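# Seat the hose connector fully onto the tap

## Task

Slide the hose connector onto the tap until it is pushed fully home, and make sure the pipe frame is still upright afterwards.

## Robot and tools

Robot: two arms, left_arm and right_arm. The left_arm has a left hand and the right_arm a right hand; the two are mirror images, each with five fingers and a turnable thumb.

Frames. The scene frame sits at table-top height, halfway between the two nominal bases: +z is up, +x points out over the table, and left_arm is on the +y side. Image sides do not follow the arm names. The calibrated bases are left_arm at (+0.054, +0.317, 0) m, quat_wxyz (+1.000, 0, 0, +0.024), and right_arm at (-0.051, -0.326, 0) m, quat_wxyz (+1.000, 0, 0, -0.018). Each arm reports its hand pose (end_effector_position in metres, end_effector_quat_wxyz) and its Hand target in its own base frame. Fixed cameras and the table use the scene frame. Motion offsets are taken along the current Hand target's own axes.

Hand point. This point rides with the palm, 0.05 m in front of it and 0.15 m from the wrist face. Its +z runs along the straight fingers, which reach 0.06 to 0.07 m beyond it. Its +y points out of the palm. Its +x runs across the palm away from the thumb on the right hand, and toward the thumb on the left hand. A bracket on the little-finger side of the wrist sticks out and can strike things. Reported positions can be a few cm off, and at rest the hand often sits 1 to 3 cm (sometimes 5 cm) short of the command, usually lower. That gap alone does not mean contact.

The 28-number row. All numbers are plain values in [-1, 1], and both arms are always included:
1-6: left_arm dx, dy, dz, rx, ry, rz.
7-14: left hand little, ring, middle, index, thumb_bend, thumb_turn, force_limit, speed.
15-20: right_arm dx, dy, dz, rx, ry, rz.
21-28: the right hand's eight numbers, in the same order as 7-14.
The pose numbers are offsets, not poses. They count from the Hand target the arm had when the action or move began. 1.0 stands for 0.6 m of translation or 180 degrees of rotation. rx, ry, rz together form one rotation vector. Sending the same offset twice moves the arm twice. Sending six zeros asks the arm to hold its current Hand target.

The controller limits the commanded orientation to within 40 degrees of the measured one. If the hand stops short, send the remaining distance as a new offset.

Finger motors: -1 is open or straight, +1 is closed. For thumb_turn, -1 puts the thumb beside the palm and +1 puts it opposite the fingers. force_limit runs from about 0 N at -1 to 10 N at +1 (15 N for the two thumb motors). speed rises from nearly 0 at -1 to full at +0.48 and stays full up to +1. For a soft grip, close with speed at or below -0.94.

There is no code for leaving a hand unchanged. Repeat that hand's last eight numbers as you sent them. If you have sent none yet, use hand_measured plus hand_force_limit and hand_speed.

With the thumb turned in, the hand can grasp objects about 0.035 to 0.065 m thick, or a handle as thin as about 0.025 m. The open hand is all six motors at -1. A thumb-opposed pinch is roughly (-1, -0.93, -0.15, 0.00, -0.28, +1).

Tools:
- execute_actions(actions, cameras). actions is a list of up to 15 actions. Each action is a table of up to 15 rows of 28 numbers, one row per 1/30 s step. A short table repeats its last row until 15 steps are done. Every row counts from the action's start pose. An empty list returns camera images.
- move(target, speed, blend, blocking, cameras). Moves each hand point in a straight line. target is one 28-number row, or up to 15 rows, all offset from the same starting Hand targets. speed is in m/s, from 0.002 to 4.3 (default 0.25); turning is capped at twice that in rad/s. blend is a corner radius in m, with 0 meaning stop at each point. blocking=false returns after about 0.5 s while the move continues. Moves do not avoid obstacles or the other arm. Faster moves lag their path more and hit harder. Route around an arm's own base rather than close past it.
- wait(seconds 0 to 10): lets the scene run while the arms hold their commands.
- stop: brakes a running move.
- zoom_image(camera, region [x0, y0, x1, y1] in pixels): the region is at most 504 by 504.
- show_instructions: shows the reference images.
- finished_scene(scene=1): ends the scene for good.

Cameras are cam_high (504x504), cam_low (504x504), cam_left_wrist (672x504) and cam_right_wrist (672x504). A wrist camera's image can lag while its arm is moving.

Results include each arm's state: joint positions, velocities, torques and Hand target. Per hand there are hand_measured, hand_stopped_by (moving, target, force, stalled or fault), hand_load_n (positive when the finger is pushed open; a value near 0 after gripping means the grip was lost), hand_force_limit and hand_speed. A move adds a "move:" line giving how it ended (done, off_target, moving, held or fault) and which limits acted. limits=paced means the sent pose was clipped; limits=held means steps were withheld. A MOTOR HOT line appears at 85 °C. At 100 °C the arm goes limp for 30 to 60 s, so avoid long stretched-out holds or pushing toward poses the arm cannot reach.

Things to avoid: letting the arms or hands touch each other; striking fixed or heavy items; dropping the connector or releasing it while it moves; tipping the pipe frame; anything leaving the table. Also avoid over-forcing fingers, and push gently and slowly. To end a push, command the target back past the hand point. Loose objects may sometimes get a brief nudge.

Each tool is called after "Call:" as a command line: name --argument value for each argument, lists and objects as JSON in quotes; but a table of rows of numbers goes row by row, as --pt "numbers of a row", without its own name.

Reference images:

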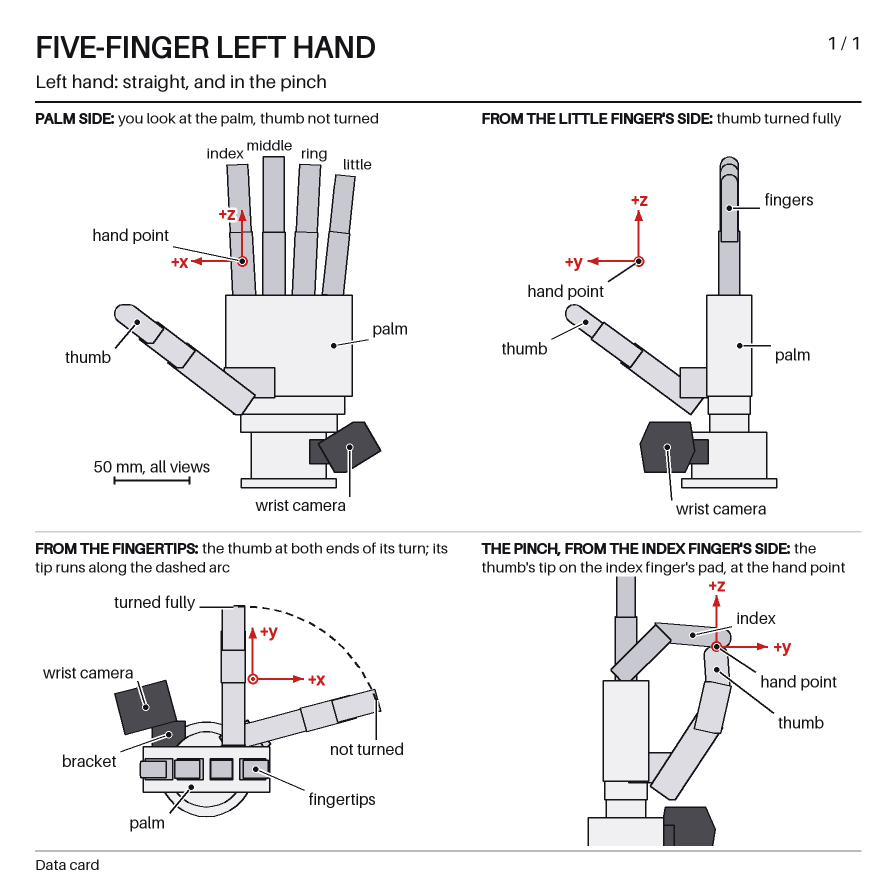

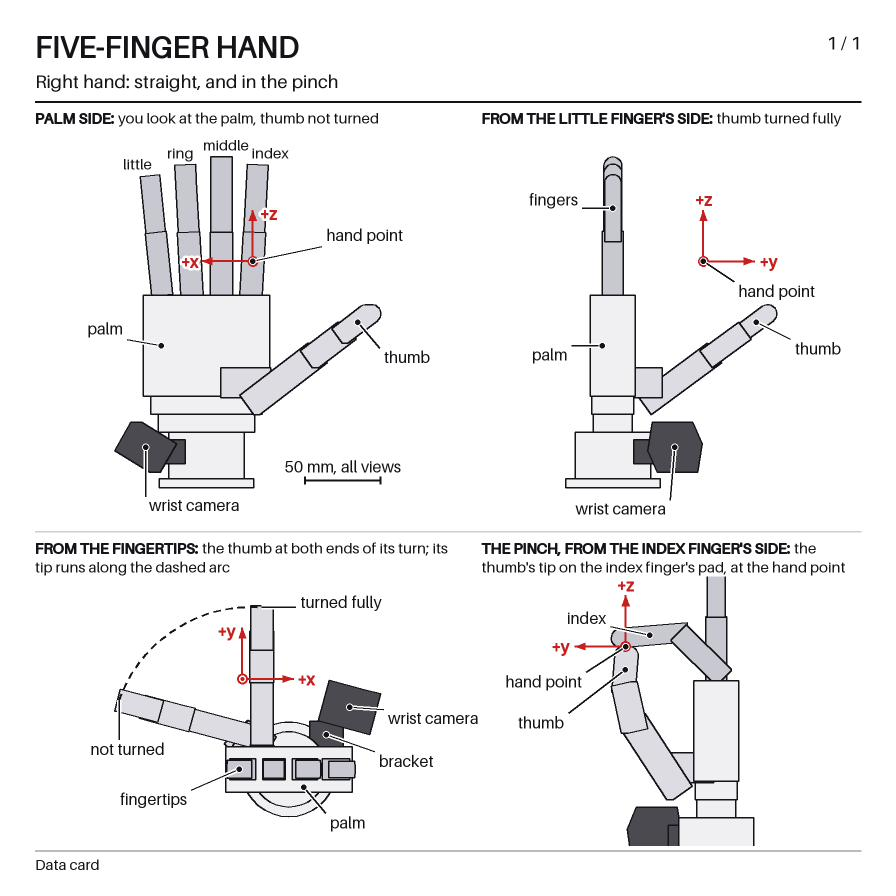

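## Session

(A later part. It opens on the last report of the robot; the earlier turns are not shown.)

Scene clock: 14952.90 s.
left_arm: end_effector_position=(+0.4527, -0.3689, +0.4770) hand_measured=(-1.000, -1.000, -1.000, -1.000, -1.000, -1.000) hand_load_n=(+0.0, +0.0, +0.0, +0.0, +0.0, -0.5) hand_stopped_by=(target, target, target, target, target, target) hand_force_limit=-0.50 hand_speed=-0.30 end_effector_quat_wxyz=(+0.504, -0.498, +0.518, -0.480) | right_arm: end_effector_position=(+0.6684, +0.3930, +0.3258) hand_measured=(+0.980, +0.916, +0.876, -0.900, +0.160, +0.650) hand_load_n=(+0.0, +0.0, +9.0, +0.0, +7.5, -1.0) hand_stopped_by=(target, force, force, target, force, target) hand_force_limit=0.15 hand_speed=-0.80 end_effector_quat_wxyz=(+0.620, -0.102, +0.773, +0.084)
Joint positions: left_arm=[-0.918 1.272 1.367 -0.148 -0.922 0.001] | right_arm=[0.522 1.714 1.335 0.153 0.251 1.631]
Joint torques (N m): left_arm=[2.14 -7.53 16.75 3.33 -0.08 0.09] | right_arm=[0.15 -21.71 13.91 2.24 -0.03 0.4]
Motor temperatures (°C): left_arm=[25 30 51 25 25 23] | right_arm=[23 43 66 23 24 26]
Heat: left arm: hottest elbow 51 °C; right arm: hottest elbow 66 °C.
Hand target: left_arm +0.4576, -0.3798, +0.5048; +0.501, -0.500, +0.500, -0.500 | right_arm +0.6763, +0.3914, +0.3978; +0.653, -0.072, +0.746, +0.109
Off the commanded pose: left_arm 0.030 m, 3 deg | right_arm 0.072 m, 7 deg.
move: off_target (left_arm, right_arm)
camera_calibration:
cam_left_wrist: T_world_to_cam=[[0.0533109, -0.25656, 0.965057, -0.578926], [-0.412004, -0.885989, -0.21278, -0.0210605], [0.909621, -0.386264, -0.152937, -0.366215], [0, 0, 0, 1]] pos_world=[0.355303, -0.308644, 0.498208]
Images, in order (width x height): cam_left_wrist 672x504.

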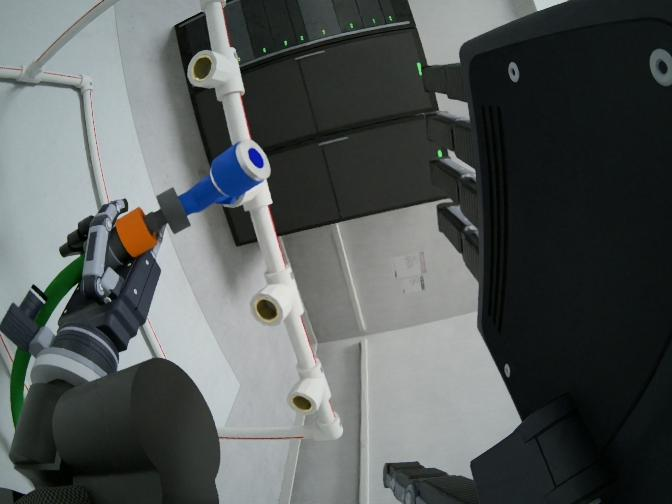

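Call:
move --pt "-0.3012 0 0.0163 0 0.3206 0 -1 -1 -1 -1 -1 -1 -0.5 -0.3 0.0032 -0.0002 0.0002 0.00025 0.00245 -0.00064 0.98 0.98 0.985 -0.9 0.88 0.65 0.15 -0.8" --pt "-0.3012 0.1413 0.0163 0 0.3206 0 -1 -1 -1 -1 -1 -1 -0.5 -0.3 0.0032 -0.0002 0.0002 0.00025 0.00245 -0.00064 0.98 0.98 0.985 -0.9 0.88 0.65 0.15 -0.8" --speed 0.15 --blend 0.03 --cameras '["cam_left_wrist"]'

Call:
zoom_image --camera "cam_left_wrist" --region '[195, 180, 235, 220]'

Call:
zoom_image --camera "cam_left_wrist" --region '[180, 200, 220, 240]'

Scene clock: 15002.77 s.
left_arm: end_effector_position=(+0.4618, -0.2025, +0.4330) hand_measured=(-1.000, -1.000, -1.000, -1.000, -1.000, -1.000) hand_load_n=(+0.0, +0.0, +0.0, -0.5, +0.0, +0.0) hand_stopped_by=(target, target, target, target, target, target) hand_force_limit=-0.50 hand_speed=-0.30 end_effector_quat_wxyz=(+0.200, -0.189, +0.678, -0.681) | right_arm: end_effector_position=(+0.6680, +0.3928, +0.3249) hand_measured=(+0.980, +0.916, +0.876, -0.900, +0.160, +0.650) hand_load_n=(+0.0, +0.0, +9.0, +0.0, +7.0, -1.0) hand_stopped_by=(target, force, force, target, force, target) hand_force_limit=0.15 hand_speed=-0.80 end_effector_quat_wxyz=(+0.618, -0.102, +0.775, +0.083)
Joint positions: left_arm=[-0.054 1.149 1.116 0.048 0.958 0.001] | right_arm=[0.522 1.713 1.335 0.146 0.251 1.631]
Joint torques (N m): left_arm=[3.37 -5.95 9.99 3.29 0.13 0.09] | right_arm=[0.15 -21.6 13.97 2.11 -0.03 0.4]
Motor temperatures (°C): left_arm=[25 30 58 25 25 23] | right_arm=[23 43 66 23 24 26]
Heat: left arm: hottest elbow 58 °C; right arm: hottest elbow 66 °C.
Hand target: left_arm +0.4675, -0.1989, +0.4200; +0.197, -0.196, +0.679, -0.679 | right_arm +0.6762, +0.3914, +0.3957; +0.651, -0.073, +0.748, +0.108
Off the commanded pose: left_arm 0.015 m, 1 deg | right_arm 0.071 m, 7 deg.
move: off_target (left_arm, right_arm)
camera_calibration:
cam_left_wrist: T_world_to_cam=[[-0.186136, -0.131913, 0.973629, -0.362143], [-0.971107, -0.125928, -0.202715, 0.528445], [0.149348, -0.98323, -0.104662, -0.107678], [0, 0, 0, 1]] pos_world=[0.46185, -0.0870973, 0.448447]
Images, in order (width x height): cam_left_wrist 672x504.

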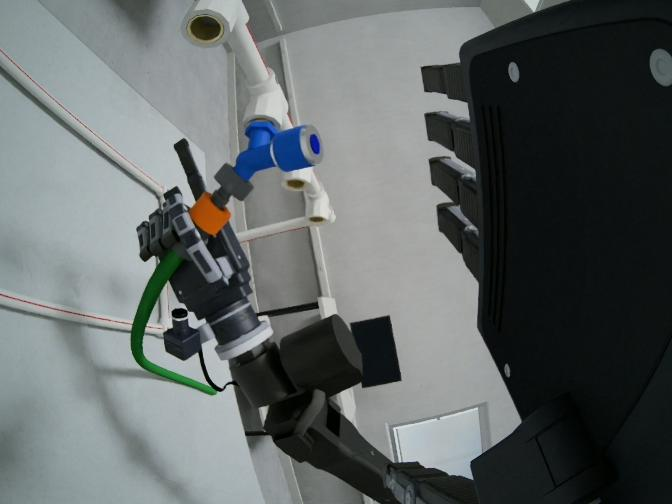

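Scaled by 12.600 from the camera's 672x504 image, which has a finer 960x720 frame.

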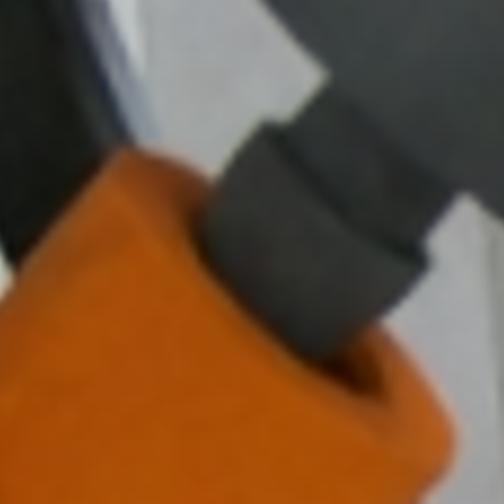

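Scaled by 12.600 from the camera's 672x504 image, which has a finer 960x720 frame.

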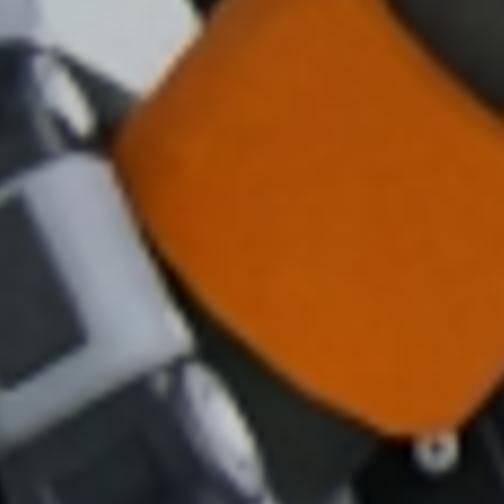

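Call:
move --target '[0,0,0,0,0,0,-1,-1,-1,-1,-1,-1,-0.5,-0.3,0.0627,0.001,0.0284,0.00155,0.01533,-0.00398,0.98,0.98,0.985,-0.9,0.88,0.65,0.15,-0.8]' --speed 0.05 --cameras '["cam_left_wrist"]'

Call:
zoom_image --camera "cam_left_wrist" --region '[190, 180, 230, 220]'

Scene clock: 15051.60 s.
left_arm: end_effector_position=(+0.4618, -0.2025, +0.4331) hand_measured=(-1.000, -1.000, -1.000, -1.000, -1.000, -1.000) hand_load_n=(+0.0, +0.0, +0.0, +0.0, +0.0, -0.5) hand_stopped_by=(target, target, target, target, target, target) hand_force_limit=-0.50 hand_speed=-0.30 end_effector_quat_wxyz=(+0.200, -0.189, +0.678, -0.681) | right_arm: end_effector_position=(+0.6705, +0.3941, +0.3209) hand_measured=(+0.980, +0.916, +0.876, -0.900, +0.160, +0.650) hand_load_n=(+0.0, +0.0, +9.5, +0.0, +7.5, -1.0) hand_stopped_by=(target, force, force, target, force, target) hand_force_limit=0.15 hand_speed=-0.80 end_effector_quat_wxyz=(+0.616, -0.102, +0.776, +0.082)
Joint positions: left_arm=[-0.054 1.149 1.116 0.049 0.958 0.001] | right_arm=[0.522 1.723 1.34 0.146 0.251 1.632]
Joint torques (N m): left_arm=[3.31 -5.89 10 3.32 0.13 0.08] | right_arm=[0.21 -17.73 13.96 2.15 0 0.39]
Motor temperatures (°C): left_arm=[25 30 51 25 25 23] | right_arm=[23 42 67 23 24 26]
Heat: left arm: hottest elbow 51 °C; right arm: hottest elbow 67 °C.
Hand target: left_arm +0.4675, -0.1989, +0.4201; +0.197, -0.196, +0.679, -0.679 | right_arm +0.6870, +0.3975, +0.3562; +0.633, -0.078, +0.764, +0.100
Off the commanded pose: left_arm 0.015 m, 1 deg | right_arm 0.039 m, 4 deg.
move: off_target (left_arm, right_arm)
camera_calibration:
cam_left_wrist: T_world_to_cam=[[-0.186529, -0.131863, 0.97356, -0.362024], [-0.971031, -0.125899, -0.203097, 0.528604], [0.149352, -0.98324, -0.104559, -0.107716], [0, 0, 0, 1]] pos_world=[0.461851, -0.0870974, 0.448547]
Images, in order (width x height): cam_left_wrist 672x504.

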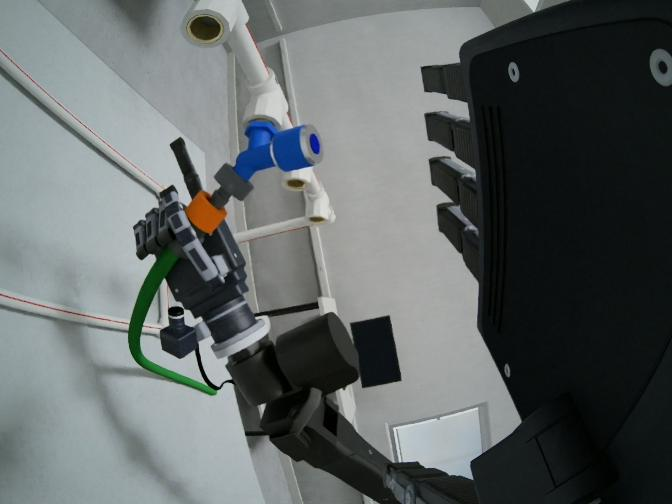

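Scaled by 12.600 from the camera's 672x504 image, which has a finer 960x720 frame.

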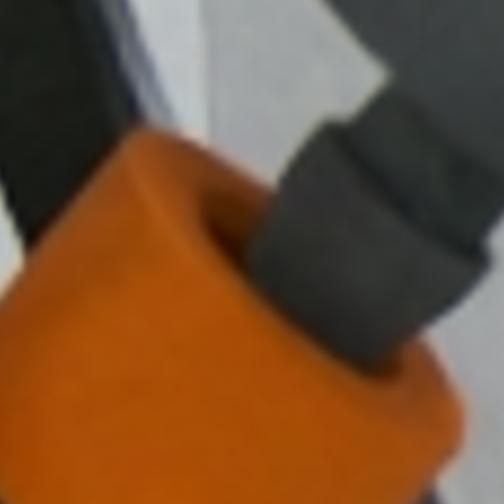

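Call:
move --target '[0,0,0,0,0,0,-1,-1,-1,-1,-1,-1,-0.5,-0.3,-0.0491,-0.0015,-0.025,-0.00126,-0.01225,0.0032,0.98,0.98,0.985,-0.9,0.88,0.65,0.15,-0.8]' --speed 0.05 --cameras '[]'

Scene clock: 15114.07 s.
left_arm: end_effector_position=(+0.4618, -0.2025, +0.4331) hand_measured=(-1.000, -1.000, -1.000, -1.000, -1.000, -1.000) hand_load_n=(-0.5, +0.0, +0.0, +0.0, +0.0, +0.0) hand_stopped_by=(target, target, target, target, target, target) hand_force_limit=-0.50 hand_speed=-0.30 end_effector_quat_wxyz=(+0.200, -0.189, +0.678, -0.681) | right_arm: end_effector_position=(+0.6704, +0.3940, +0.3214) hand_measured=(+0.980, +0.916, +0.876, -0.900, +0.160, +0.650) hand_load_n=(+0.0, +0.0, +9.5, +0.0, +7.5, -1.5) hand_stopped_by=(target, force, force, target, force, target) hand_force_limit=0.15 hand_speed=-0.80 end_effector_quat_wxyz=(+0.617, -0.102, +0.776, +0.083)
Joint positions: left_arm=[-0.054 1.149 1.116 0.049 0.958 0.001] | right_arm=[0.522 1.722 1.34 0.146 0.251 1.632]
Joint torques (N m): left_arm=[3.37 -5.95 10 3.29 0.13 0.08] | right_arm=[0.09 -21.54 13.61 2.1 -0.03 0.39]
Motor temperatures (°C): left_arm=[25 30 49 25 25 23] | right_arm=[23 41 67 23 24 26]
Heat: left arm: hottest elbow 49 °C; right arm: hottest elbow 67 °C.
Hand target: left_arm +0.4675, -0.1989, +0.4201; +0.197, -0.196, +0.679, -0.679 | right_arm +0.6784, +0.3926, +0.3880; +0.647, -0.074, +0.751, +0.106
Off the commanded pose: left_arm 0.015 m, 1 deg | right_arm 0.067 m, 6 deg.
move: off_target (left_arm, right_arm)
No camera images: "cameras" was empty.

Call:
move --target '[0,0,0,0,0,0,-1,-1,-1,-1,-1,-1,-0.5,-0.3,-0.0049,-0.00015,-0.0025,-0.00013,-0.00123,0.00032,0.98,0.98,0.985,-0.9,0.88,0.65,0.15,-0.8]' --speed 0.03 --cameras '[]'

Scene clock: 15120.40 s.
left_arm: end_effector_position=(+0.4618, -0.2025, +0.4331) hand_measured=(-1.000, -1.000, -1.000, -1.000, -1.000, -1.000) hand_load_n=(+0.0, +0.0, +0.0, +0.0, +0.0, -0.5) hand_stopped_by=(target, target, target, target, target, target) hand_force_limit=-0.50 hand_speed=-0.30 end_effector_quat_wxyz=(+0.200, -0.189, +0.678, -0.681) | right_arm: end_effector_position=(+0.6694, +0.3935, +0.3258) hand_measured=(+0.980, +0.916, +0.876, -0.900, +0.160, +0.650) hand_load_n=(+0.0, +0.0, +9.5, +0.0, +7.5, -1.5) hand_stopped_by=(target, force, force, target, force, target) hand_force_limit=0.15 hand_speed=-0.80 end_effector_quat_wxyz=(+0.619, -0.101, +0.774, +0.083)
Joint positions: left_arm=[-0.054 1.149 1.116 0.049 0.958 0.001] | right_arm=[0.522 1.716 1.34 0.146 0.251 1.632]
Joint torques (N m): left_arm=[3.31 -5.95 9.99 3.3 0.13 0.08] | right_arm=[0.26 -21.6 13.64 2.13 -0.03 0.39]
Motor temperatures (°C): left_arm=[25 30 48 25 25 23] | right_arm=[23 41 66 23 24 26]
Heat: left arm: hottest elbow 48 °C; right arm: hottest elbow 66 °C.
Hand target: left_arm +0.4675, -0.1989, +0.4201; +0.197, -0.196, +0.679, -0.679 | right_arm +0.6774, +0.3921, +0.3910; +0.648, -0.073, +0.750, +0.107
Off the commanded pose: left_arm 0.015 m, 1 deg | right_arm 0.066 m, 6 deg.
move: off_target (left_arm, right_arm)
No camera images: "cameras" was empty.

Call:
move --target '[0,0,0,0,0,0,-1,-1,-1,-1,-1,-1,-0.5,-0.3,0.0032,-0.0002,0.0002,0.00025,0.00245,-0.00064,0.98,0.98,0.985,-0.9,0.88,0.65,0.15,-0.8]' --speed 0.03 --cameras '["cam_left_wrist"]'

Call:
zoom_image --camera "cam_left_wrist" --region '[195, 180, 235, 220]'

Scene clock: 15137.87 s.
left_arm: end_effector_position=(+0.4618, -0.2025, +0.4331) hand_measured=(-1.000, -1.000, -1.000, -1.000, -1.000, -1.000) hand_load_n=(+0.0, +0.0, +0.0, +0.0, +0.0, -0.5) hand_stopped_by=(target, target, target, target, target, target) hand_force_limit=-0.50 hand_speed=-0.30 end_effector_quat_wxyz=(+0.200, -0.189, +0.678, -0.681) | right_arm: end_effector_position=(+0.6692, +0.3933, +0.3237) hand_measured=(+0.980, +0.916, +0.876, -0.900, +0.160, +0.650) hand_load_n=(+0.0, +0.0, +9.5, +0.0, +7.5, -1.0) hand_stopped_by=(target, force, force, target, force, target) hand_force_limit=0.15 hand_speed=-0.80 end_effector_quat_wxyz=(+0.616, -0.102, +0.777, +0.082)
Joint positions: left_arm=[-0.054 1.149 1.116 0.049 0.958 0.001] | right_arm=[0.522 1.716 1.34 0.138 0.251 1.632]
Joint torques (N m): left_arm=[3.31 -5.95 9.99 3.29 0.13 0.08] | right_arm=[0.21 -21.36 13.65 2.21 -0.03 0.38]
Motor temperatures (°C): left_arm=[25 30 48 25 25 23] | right_arm=[23 40 66 23 24 26]
Heat: left arm: hottest elbow 48 °C; right arm: hottest elbow 66 °C.
Hand target: left_arm +0.4675, -0.1989, +0.4201; +0.197, -0.196, +0.679, -0.679 | right_arm +0.6773, +0.3921, +0.3890; +0.646, -0.074, +0.753, +0.106
Off the commanded pose: left_arm 0.015 m, 1 deg | right_arm 0.066 m, 6 deg.
move: off_target (left_arm, right_arm)
camera_calibration:
cam_left_wrist: T_world_to_cam=[[-0.186529, -0.131863, 0.97356, -0.362024], [-0.971031, -0.125899, -0.203097, 0.528604], [0.149352, -0.98324, -0.104559, -0.107716], [0, 0, 0, 1]] pos_world=[0.461851, -0.0870974, 0.448547]
Images, in order (width x height): cam_left_wrist 672x504.

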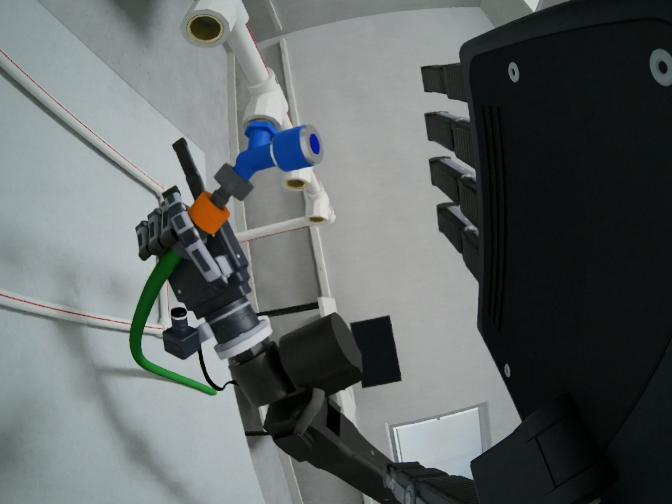

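Scaled by 12.600 from the camera's 672x504 image, which has a finer 960x720 frame.

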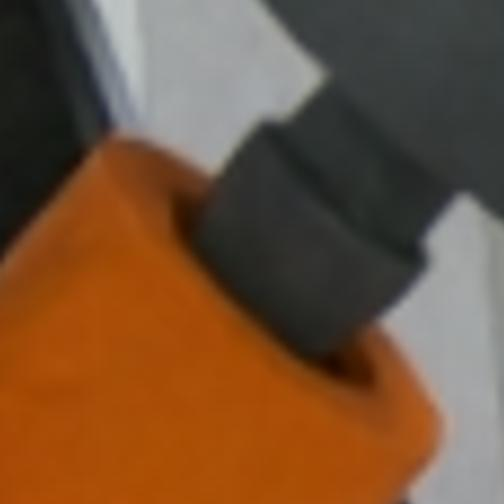

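Call:
move --pt "0 -0.1413 0 0 0 0 -1 -1 -1 -1 -1 -1 -0.5 -0.3 0 0 0 0 0 0 0.98 0.98 0.985 -0.9 0.88 0.65 0.15 -0.8" --pt "0.1746 -0.1413 0.2455 0 -0.3206 0 -1 -1 -1 -1 -1 -1 -0.5 -0.3 0 0 0 0 0 0 0.98 0.98 0.985 -0.9 0.88 0.65 0.15 -0.8" --speed 0.15 --blend 0.03 --cameras '["cam_left_wrist"]'

Call:
zoom_image --camera "cam_left_wrist" --region '[112, 200, 152, 240]'

Call:
zoom_image --camera "cam_left_wrist" --region '[125, 205, 165, 245]'

Scene clock: 15159.50 s.
left_arm: end_effector_position=(+0.4526, -0.3686, +0.4772) hand_measured=(-1.000, -1.000, -1.000, -1.000, -1.000, -1.000) hand_load_n=(+0.0, +0.0, +0.0, +0.0, +0.0, +0.0) hand_stopped_by=(target, target, target, target, target, target) hand_force_limit=-0.50 hand_speed=-0.30 end_effector_quat_wxyz=(+0.503, -0.498, +0.517, -0.480) | right_arm: end_effector_position=(+0.6692, +0.3933, +0.3237) hand_measured=(+0.980, +0.916, +0.876, -0.900, +0.160, +0.650) hand_load_n=(+0.0, +0.0, +9.5, +0.0, +7.5, -1.5) hand_stopped_by=(target, force, force, target, force, target) hand_force_limit=0.15 hand_speed=-0.80 end_effector_quat_wxyz=(+0.616, -0.102, +0.777, +0.082)
Joint positions: left_arm=[-0.918 1.271 1.366 -0.148 -0.922 0.001] | right_arm=[0.522 1.716 1.34 0.138 0.251 1.632]
Joint torques (N m): left_arm=[2.2 -7.59 16.75 3.34 -0.08 0.08] | right_arm=[0.09 -21.54 13.68 2.1 -0.02 0.39]
Motor temperatures (°C): left_arm=[25 30 49 25 25 23] | right_arm=[23 40 66 23 24 26]
Heat: left arm: hottest elbow 49 °C; right arm: hottest elbow 66 °C.
Hand target: left_arm +0.4576, -0.3794, +0.5050; +0.500, -0.500, +0.499, -0.500 | right_arm +0.6773, +0.3921, +0.3891; +0.646, -0.074, +0.753, +0.106
Off the commanded pose: left_arm 0.030 m, 3 deg | right_arm 0.066 m, 6 deg.
move: off_target (left_arm, right_arm)
camera_calibration:
cam_left_wrist: T_world_to_cam=[[0.0530712, -0.255883, 0.96525, -0.578741], [-0.411924, -0.88615, -0.212265, -0.0211494], [0.909671, -0.386345, -0.152433, -0.366286], [0, 0, 0, 1]] pos_world=[0.355203, -0.308344, 0.498306]
Images, in order (width x height): cam_left_wrist 672x504.

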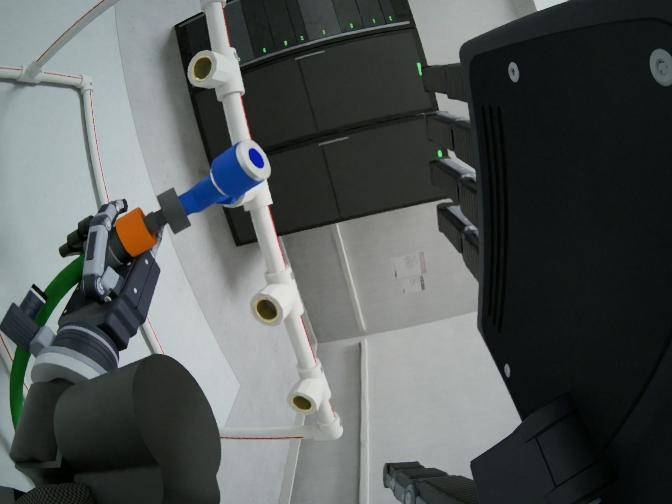

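Scaled by 12.600 from the camera's 672x504 image, which has a finer 960x720 frame.

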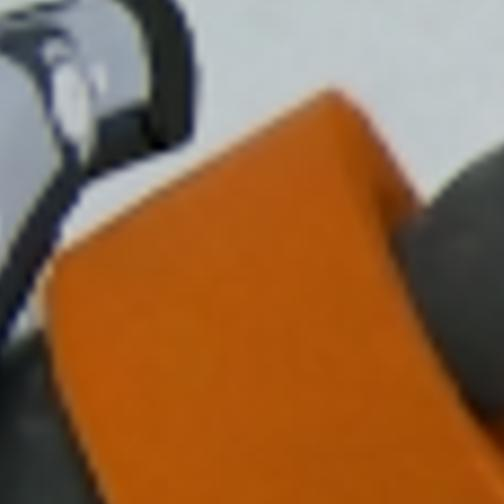

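Scaled by 12.600 from the camera's 672x504 image, which has a finer 960x720 frame.

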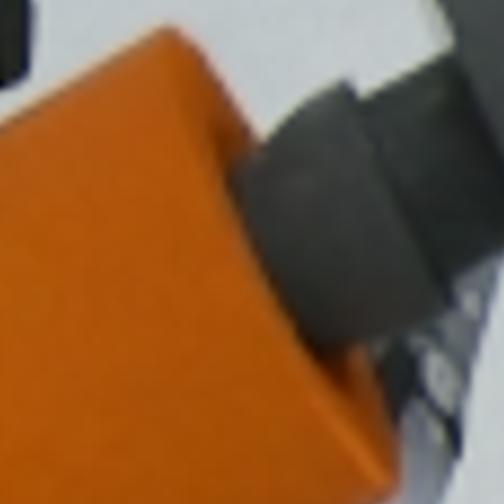

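Call:
move --target '[0,0,0,0,0,0,-1,-1,-1,-1,-1,-1,-0.5,-0.3,-0.0115,0.001,-0.0007,-0.00013,-0.00123,0.00032,0.98,0.98,0.985,-0.9,0.88,0.65,0.15,-0.8]' --speed 0.02 --cameras '["cam_left_wrist"]'

Call:
zoom_image --camera "cam_left_wrist" --region '[125, 205, 165, 245]'

Scene clock: 15184.23 s.
left_arm: end_effector_position=(+0.4526, -0.3686, +0.4772) hand_measured=(-1.000, -1.000, -1.000, -1.000, -1.000, -1.000) hand_load_n=(+0.0, +0.0, +0.0, +0.0, +0.0, +0.0) hand_stopped_by=(target, target, target, target, target, target) hand_force_limit=-0.50 hand_speed=-0.30 end_effector_quat_wxyz=(+0.503, -0.498, +0.517, -0.480) | right_arm: end_effector_position=(+0.6689, +0.3932, +0.3253) hand_measured=(+0.980, +0.916, +0.876, -0.900, +0.160, +0.650) hand_load_n=(+0.0, +0.0, +9.5, +0.0, +7.5, -1.0) hand_stopped_by=(target, force, force, target, force, target) hand_force_limit=0.15 hand_speed=-0.80 end_effector_quat_wxyz=(+0.615, -0.103, +0.778, +0.082)
Joint positions: left_arm=[-0.918 1.271 1.366 -0.148 -0.922 0.001] | right_arm=[0.522 1.713 1.344 0.128 0.251 1.632]
Joint torques (N m): left_arm=[2.2 -7.53 16.76 3.34 -0.08 0.09] | right_arm=[0.09 -21.6 14.17 2.13 -0.04 0.39]
Motor temperatures (°C): left_arm=[25 30 56 25 25 23] | right_arm=[23 40 66 23 24 26]
Heat: left arm: hottest elbow 56 °C; right arm: hottest elbow 66 °C.
Hand target: left_arm +0.4576, -0.3794, +0.5050; +0.500, -0.500, +0.499, -0.500 | right_arm +0.6779, +0.3924, +0.3961; +0.647, -0.074, +0.751, +0.106
Off the commanded pose: left_arm 0.030 m, 3 deg | right_arm 0.071 m, 7 deg.
move: off_target (left_arm, right_arm)
camera_calibration:
cam_left_wrist: T_world_to_cam=[[0.0530712, -0.255883, 0.96525, -0.578741], [-0.411924, -0.88615, -0.212265, -0.0211494], [0.909671, -0.386345, -0.152433, -0.366286], [0, 0, 0, 1]] pos_world=[0.355203, -0.308344, 0.498306]
Images, in order (width x height): cam_left_wrist 672x504.

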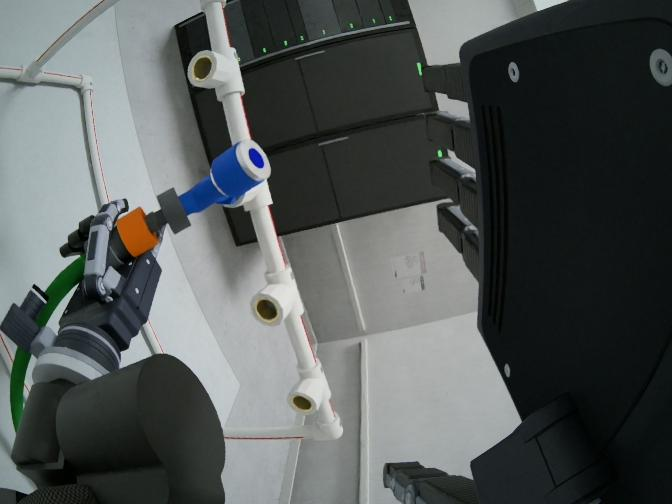

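Scaled by 12.600 from the camera's 672x504 image, which has a finer 960x720 frame.

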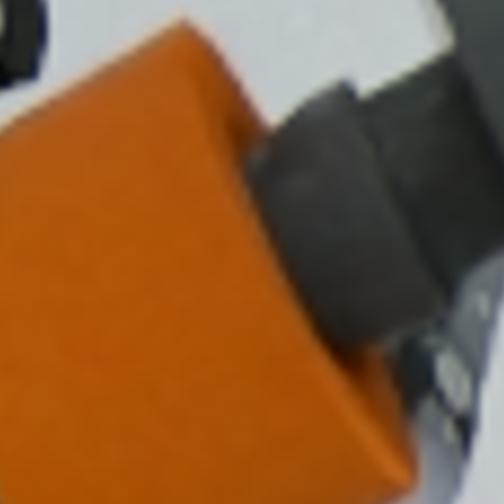

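Call:
move --pt "-0.3012 0 0.0163 0 0.3206 0 -1 -1 -1 -1 -1 -1 -0.5 -0.3 0.0019 0.0003 0.0003 0.00038 0.00369 -0.00096 0.98 0.98 0.985 -0.9 0.88 0.65 0.15 -0.8" --pt "-0.3012 0.1413 0.0163 0 0.3206 0 -1 -1 -1 -1 -1 -1 -0.5 -0.3 0.0019 0.0003 0.0003 0.00038 0.00369 -0.00096 0.98 0.98 0.985 -0.9 0.88 0.65 0.15 -0.8" --speed 0.15 --blend 0.03 --cameras '["cam_left_wrist"]'

Call:
zoom_image --camera "cam_left_wrist" --region '[195, 180, 235, 220]'

Scene clock: 15248.67 s.
left_arm: end_effector_position=(+0.4617, -0.2023, +0.4332) hand_measured=(-1.000, -1.000, -1.000, -1.000, -1.000, -1.000) hand_load_n=(+0.0, +0.0, +0.0, +0.0, +0.0, +0.0) hand_stopped_by=(target, target, target, target, target, target) hand_force_limit=-0.50 hand_speed=-0.30 end_effector_quat_wxyz=(+0.200, -0.189, +0.678, -0.681) | right_arm: end_effector_position=(+0.6684, +0.3929, +0.3251) hand_measured=(+0.980, +0.916, +0.876, -0.900, +0.160, +0.650) hand_load_n=(+0.0, +0.0, +9.0, +0.0, +7.5, -1.0) hand_stopped_by=(target, force, force, target, force, target) hand_force_limit=0.15 hand_speed=-0.80 end_effector_quat_wxyz=(+0.610, -0.104, +0.781, +0.080)
Joint positions: left_arm=[-0.054 1.149 1.116 0.048 0.959 0.001] | right_arm=[0.522 1.71 1.348 0.109 0.251 1.632]
Joint torques (N m): left_arm=[3.37 -5.95 9.98 3.33 0.13 0.09] | right_arm=[0.09 -21.36 14.2 2.18 -0.02 0.39]
Motor temperatures (°C): left_arm=[25 30 62 25 25 23] | right_arm=[23 42 61 23 24 26]
Heat: left arm: hottest elbow 62 °C; right arm: hottest elbow 61 °C.
Hand target: left_arm +0.4673, -0.1988, +0.4201; +0.197, -0.196, +0.679, -0.679 | right_arm +0.6777, +0.3926, +0.3950; +0.643, -0.075, +0.755, +0.105
Off the commanded pose: left_arm 0.015 m, 1 deg | right_arm 0.070 m, 6 deg.
move: off_target (left_arm, right_arm)
camera_calibration:
cam_left_wrist: T_world_to_cam=[[-0.186163, -0.131721, 0.973649, -0.36231], [-0.971101, -0.125968, -0.202718, 0.528409], [0.149351, -0.983251, -0.104464, -0.107538], [0, 0, 0, 1]] pos_world=[0.46175, -0.0868974, 0.448647]
Images, in order (width x height): cam_left_wrist 672x504.

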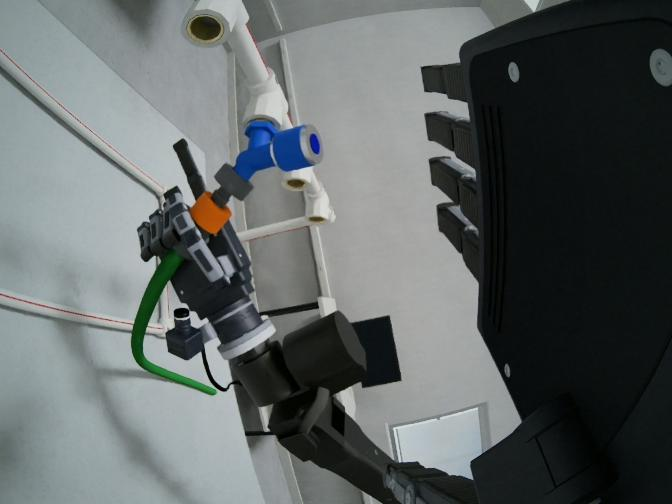

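Scaled by 12.600 from the camera's 672x504 image, which has a finer 960x720 frame.

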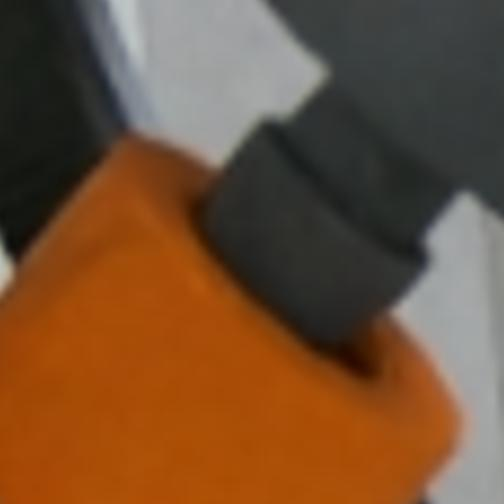

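Call:
zoom_image --camera "cam_left_wrist" --region '[186, 190, 216, 220]'

Call:
zoom_image --camera "cam_left_wrist" --region '[205, 208, 235, 238]'

Scaled by 16.800 from the camera's 672x504 image, which has a finer 960x720 frame.

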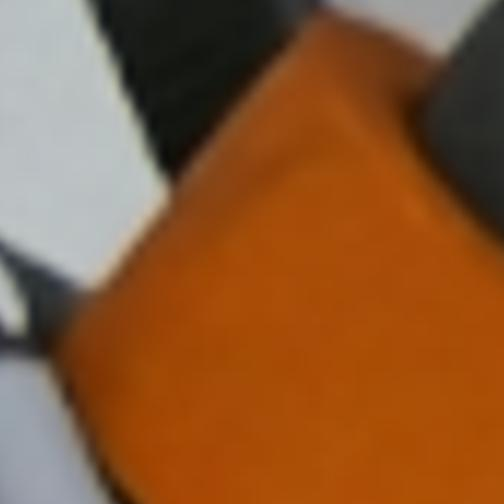

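Scaled by 16.800 from the camera's 672x504 image, which has a finer 960x720 frame.

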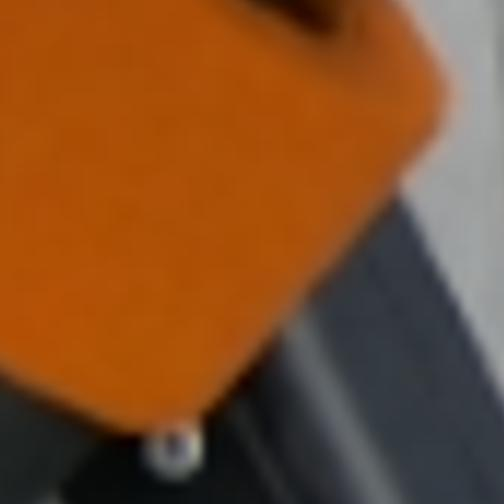

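Call:
move --target '[0,0,0,0,0,0,-1,-1,-1,-1,-1,-1,-0.5,-0.3,0.0056,0.0001,0.0026,0.00035,0.00337,-0.00088,0.98,0.98,0.985,-0.9,0.88,0.65,0.15,-0.8]' --speed 0.02 --cameras '["cam_left_wrist"]'

Call:
zoom_image --camera "cam_left_wrist" --region '[195, 180, 235, 220]'

Scene clock: 15290.10 s.
left_arm: end_effector_position=(+0.4617, -0.2023, +0.4333) hand_measured=(-1.000, -1.000, -1.000, -1.000, -1.000, -1.000) hand_load_n=(+0.0, +0.0, -0.5, +0.0, +0.0, +0.0) hand_stopped_by=(target, target, target, target, target, target) hand_force_limit=-0.50 hand_speed=-0.30 end_effector_quat_wxyz=(+0.200, -0.189, +0.678, -0.681) | right_arm: end_effector_position=(+0.6688, +0.3931, +0.3253) hand_measured=(+0.980, +0.916, +0.876, -0.900, +0.160, +0.650) hand_load_n=(+0.0, +0.0, +9.0, +0.0, +7.5, -1.0) hand_stopped_by=(target, force, force, target, force, target) hand_force_limit=0.15 hand_speed=-0.80 end_effector_quat_wxyz=(+0.608, -0.105, +0.783, +0.079)
Joint positions: left_arm=[-0.054 1.149 1.116 0.049 0.959 0.001] | right_arm=[0.522 1.71 1.353 0.099 0.251 1.632]
Joint torques (N m): left_arm=[3.31 -5.95 9.98 3.28 0.13 0.08] | right_arm=[0.21 -20.78 14.22 2.1 -0.02 0.39]
Motor temperatures (°C): left_arm=[25 30 53 25 25 23] | right_arm=[23 43 65 23 24 26]
Heat: left arm: hottest elbow 53 °C; right arm: hottest elbow 65 °C.
Hand target: left_arm +0.4674, -0.1988, +0.4202; +0.197, -0.196, +0.679, -0.679 | right_arm +0.6787, +0.3931, +0.3914; +0.639, -0.076, +0.758, +0.103
Off the commanded pose: left_arm 0.015 m, 1 deg | right_arm 0.067 m, 6 deg.
move: off_target (left_arm, right_arm)
camera_calibration:
cam_left_wrist: T_world_to_cam=[[-0.186574, -0.131673, 0.973577, -0.362084], [-0.971022, -0.125937, -0.203117, 0.528554], [0.149355, -0.983261, -0.104361, -0.107586], [0, 0, 0, 1]] pos_world=[0.461751, -0.0868975, 0.448647]
Images, in order (width x height): cam_left_wrist 672x504.

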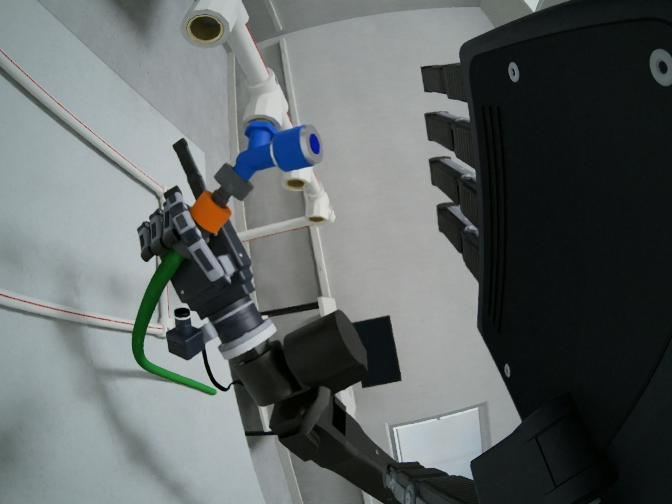

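Scaled by 12.600 from the camera's 672x504 image, which has a finer 960x720 frame.

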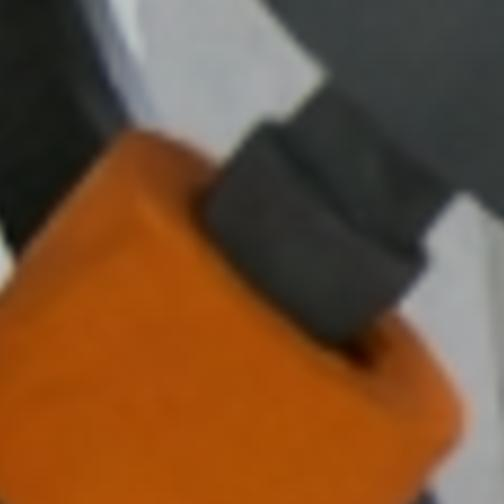

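Call:
zoom_image --camera "cam_left_wrist" --region '[186, 190, 216, 220]'

Call:
zoom_image --camera "cam_left_wrist" --region '[205, 208, 235, 238]'

Call:
zoom_image --camera "cam_left_wrist" --region '[208, 180, 238, 210]'

Scaled by 16.800 from the camera's 672x504 image, which has a finer 960x720 frame.

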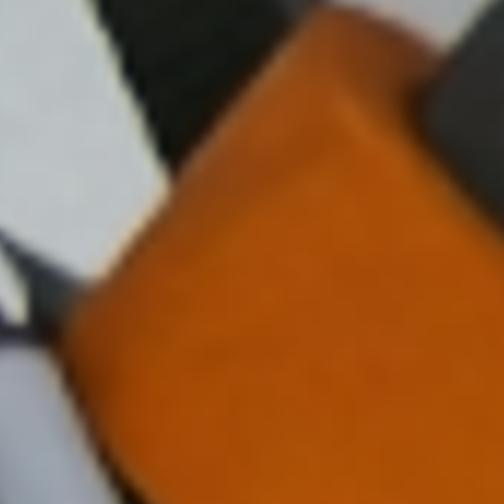

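Scaled by 16.800 from the camera's 672x504 image, which has a finer 960x720 frame.

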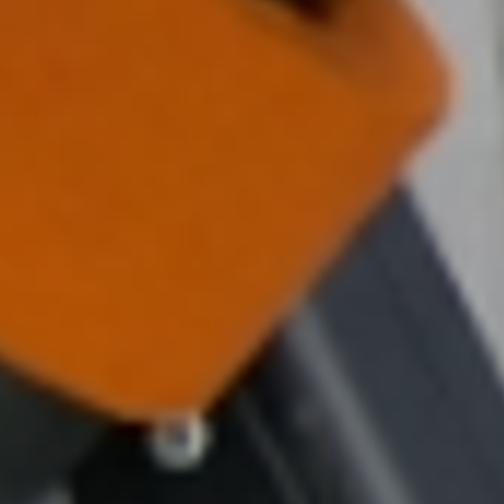

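Scaled by 16.800 from the camera's 672x504 image, which has a finer 960x720 frame.

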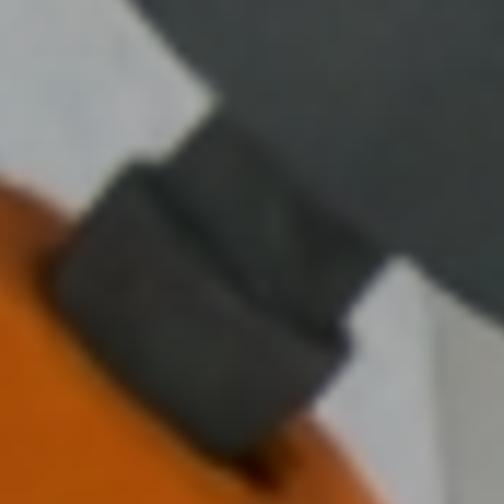

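Call:
move --target '[0,0,0,0,0,0,-1,-1,-1,-1,-1,-1,-0.5,-0.3,-0.0012,0.0004,0.0005,0.00006,0.0006,-0.00016,0.98,0.98,0.985,-0.9,0.88,0.65,0.15,-0.8]' --speed 0.02 --cameras '["cam_left_wrist"]'

Call:
zoom_image --camera "cam_left_wrist" --region '[195, 180, 235, 220]'

Scene clock: 15345.80 s.
left_arm: end_effector_position=(+0.4617, -0.2023, +0.4333) hand_measured=(-1.000, -1.000, -1.000, -1.000, -1.000, -1.000) hand_load_n=(+0.0, +0.0, +0.0, +0.0, +0.0, -0.5) hand_stopped_by=(target, target, target, target, target, target) hand_force_limit=-0.50 hand_speed=-0.30 end_effector_quat_wxyz=(+0.200, -0.189, +0.678, -0.681) | right_arm: end_effector_position=(+0.6690, +0.3933, +0.3256) hand_measured=(+0.980, +0.916, +0.876, -0.900, +0.160, +0.650) hand_load_n=(+0.0, +0.0, +9.5, +0.0, +7.5, -1.0) hand_stopped_by=(target, force, force, target, force, target) hand_force_limit=0.15 hand_speed=-0.80 end_effector_quat_wxyz=(+0.607, -0.105, +0.783, +0.079)
Joint positions: left_arm=[-0.054 1.149 1.116 0.049 0.959 0.001] | right_arm=[0.522 1.71 1.356 0.093 0.251 1.632]
Joint torques (N m): left_arm=[3.31 -5.95 9.98 3.29 0.13 0.08] | right_arm=[0.15 -21.01 14.28 2.17 -0.01 0.4]
Motor temperatures (°C): left_arm=[25 30 49 25 25 23] | right_arm=[23 43 69 23 24 26]
Heat: left arm: hottest elbow 49 °C; right arm: hottest elbow 69 °C.
Hand target: left_arm +0.4674, -0.1988, +0.4202; +0.197, -0.196, +0.679, -0.679 | right_arm +0.6790, +0.3934, +0.3921; +0.639, -0.077, +0.759, +0.103
Off the commanded pose: left_arm 0.015 m, 1 deg | right_arm 0.067 m, 6 deg.
move: off_target (left_arm, right_arm)
camera_calibration:
cam_left_wrist: T_world_to_cam=[[-0.186574, -0.131673, 0.973577, -0.362084], [-0.971022, -0.125937, -0.203117, 0.528554], [0.149355, -0.983261, -0.104361, -0.107586], [0, 0, 0, 1]] pos_world=[0.461751, -0.0868975, 0.448647]
Images, in order (width x height): cam_left_wrist 672x504.

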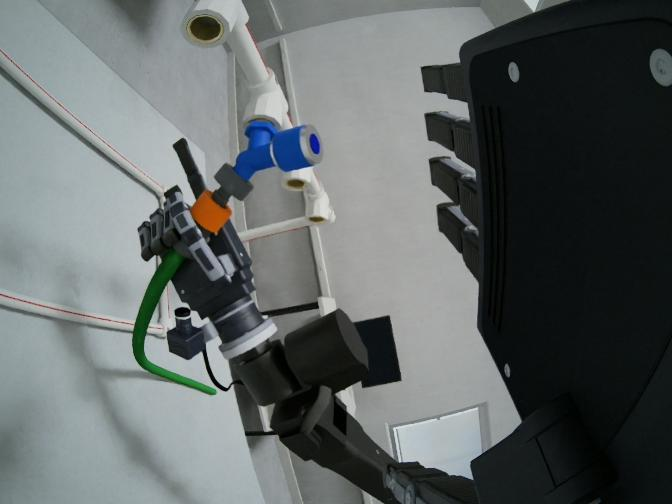

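Scaled by 12.600 from the camera's 672x504 image, which has a finer 960x720 frame.

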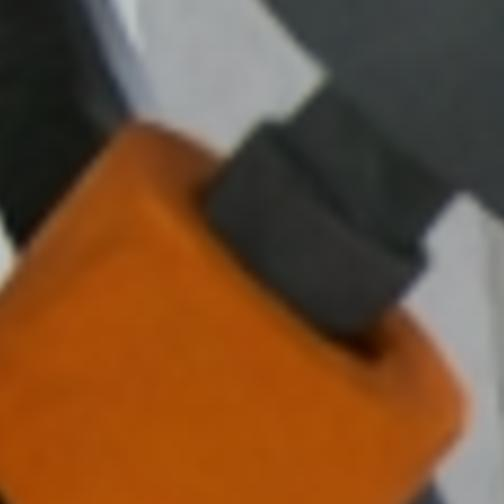

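Call:
move --target '[0,0,0,0,0,0,-1,-1,-1,-1,-1,-1,-0.5,-0.3,-0.0044,0.0006,0.0007,0.00019,0.00184,-0.00048,0.98,0.98,0.985,-0.9,0.88,0.65,0.15,-0.8]' --speed 0.02 --cameras '["cam_left_wrist"]'

Call:
zoom_image --camera "cam_left_wrist" --region '[195, 180, 235, 220]'

Scene clock: 15367.00 s.
left_arm: end_effector_position=(+0.4617, -0.2023, +0.4333) hand_measured=(-1.000, -1.000, -1.000, -1.000, -1.000, -1.000) hand_load_n=(+0.0, +0.0, +0.0, +0.0, +0.0, -0.5) hand_stopped_by=(target, target, target, target, target, target) hand_force_limit=-0.50 hand_speed=-0.30 end_effector_quat_wxyz=(+0.200, -0.189, +0.678, -0.681) | right_arm: end_effector_position=(+0.6698, +0.3936, +0.3263) hand_measured=(+0.980, +0.916, +0.876, -0.900, +0.160, +0.650) hand_load_n=(+0.0, +0.0, +9.5, +0.0, +7.5, -1.0) hand_stopped_by=(target, force, force, target, force, target) hand_force_limit=0.15 hand_speed=-0.80 end_effector_quat_wxyz=(+0.604, -0.106, +0.786, +0.077)
Joint positions: left_arm=[-0.054 1.149 1.116 0.049 0.959 0.001] | right_arm=[0.522 1.71 1.364 0.075 0.251 1.632]
Joint torques (N m): left_arm=[3.37 -5.89 9.99 3.29 0.13 0.08] | right_arm=[0.26 -21.19 14.35 2.3 -0.01 0.39]
Motor temperatures (°C): left_arm=[25 30 49 25 25 23] | right_arm=[23 43 65 23 24 26]
Heat: left arm: hottest elbow 49 °C; right arm: hottest elbow 65 °C.
Hand target: left_arm +0.4674, -0.1988, +0.4202; +0.197, -0.196, +0.679, -0.679 | right_arm +0.6798, +0.3938, +0.3945; +0.636, -0.077, +0.761, +0.102
Off the commanded pose: left_arm 0.015 m, 1 deg | right_arm 0.069 m, 6 deg.
move: off_target (left_arm, right_arm)
camera_calibration:
cam_left_wrist: T_world_to_cam=[[-0.186574, -0.131673, 0.973577, -0.362084], [-0.971022, -0.125937, -0.203117, 0.528554], [0.149355, -0.983261, -0.104361, -0.107586], [0, 0, 0, 1]] pos_world=[0.461751, -0.0868975, 0.448647]
Images, in order (width x height): cam_left_wrist 672x504.

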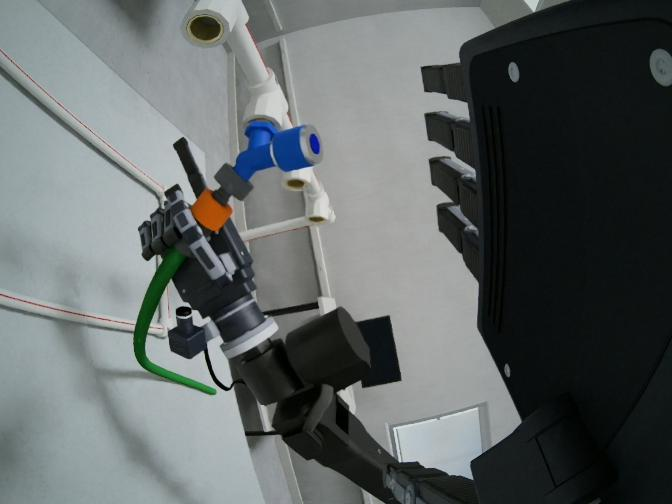

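Scaled by 12.600 from the camera's 672x504 image, which has a finer 960x720 frame.

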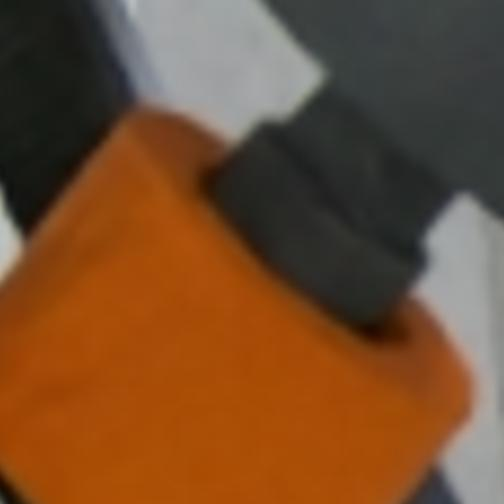

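Call:
move --target '[0,0,0,0,0,0,-1,-1,-1,-1,-1,-1,-0.5,-0.3,0.0329,0.0014,0.0184,0.00107,0.01042,-0.00271,0.98,0.98,0.985,-0.9,0.88,0.65,0.15,-0.8]' --speed 0.02 --cameras '["cam_left_wrist"]'

Call:
zoom_image --camera "cam_left_wrist" --region '[195, 180, 235, 220]'

Scene clock: 15397.73 s.
left_arm: end_effector_position=(+0.4617, -0.2023, +0.4333) hand_measured=(-1.000, -1.000, -1.000, -1.000, -1.000, -1.000) hand_load_n=(+0.0, +0.0, +0.0, +0.0, +0.0, +0.0) hand_stopped_by=(target, target, target, target, target, target) hand_force_limit=-0.50 hand_speed=-0.30 end_effector_quat_wxyz=(+0.200, -0.189, +0.678, -0.681) | right_arm: end_effector_position=(+0.6710, +0.3941, +0.3271) hand_measured=(+0.980, +0.916, +0.876, -0.900, +0.160, +0.650) hand_load_n=(+0.0, +0.0, +9.5, +0.5, +7.5, -1.0) hand_stopped_by=(target, force, force, target, force, target) hand_force_limit=0.15 hand_speed=-0.80 end_effector_quat_wxyz=(+0.602, -0.107, +0.788, +0.076)
Joint positions: left_arm=[-0.054 1.149 1.116 0.049 0.959 0.001] | right_arm=[0.522 1.711 1.374 0.062 0.252 1.632]
Joint torques (N m): left_arm=[3.31 -5.89 9.99 3.29 0.13 0.08] | right_arm=[0.26 -18.55 14.45 2.13 -0.04 0.39]
Motor temperatures (°C): left_arm=[25 30 48 25 25 23] | right_arm=[23 43 67 23 24 26]
Heat: left arm: hottest elbow 48 °C; right arm: hottest elbow 67 °C.
Hand target: left_arm +0.4674, -0.1988, +0.4202; +0.197, -0.196, +0.679, -0.679 | right_arm +0.6867, +0.3977, +0.3731; +0.624, -0.081, +0.771, +0.096
Off the commanded pose: left_arm 0.015 m, 1 deg | right_arm 0.049 m, 5 deg.
move: off_target (left_arm, right_arm)
camera_calibration:
cam_left_wrist: T_world_to_cam=[[-0.186574, -0.131673, 0.973577, -0.362084], [-0.971022, -0.125937, -0.203117, 0.528554], [0.149355, -0.983261, -0.104361, -0.107586], [0, 0, 0, 1]] pos_world=[0.461751, -0.0868975, 0.448647]
Images, in order (width x height): cam_left_wrist 672x504.

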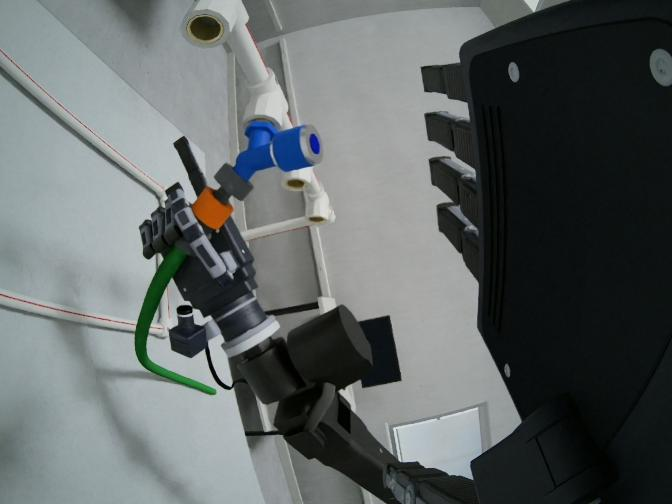

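Scaled by 12.600 from the camera's 672x504 image, which has a finer 960x720 frame.

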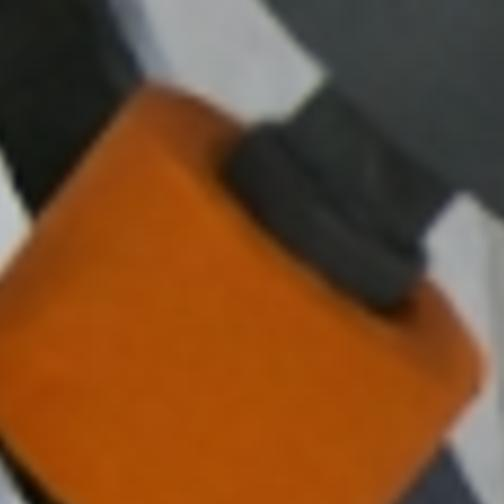

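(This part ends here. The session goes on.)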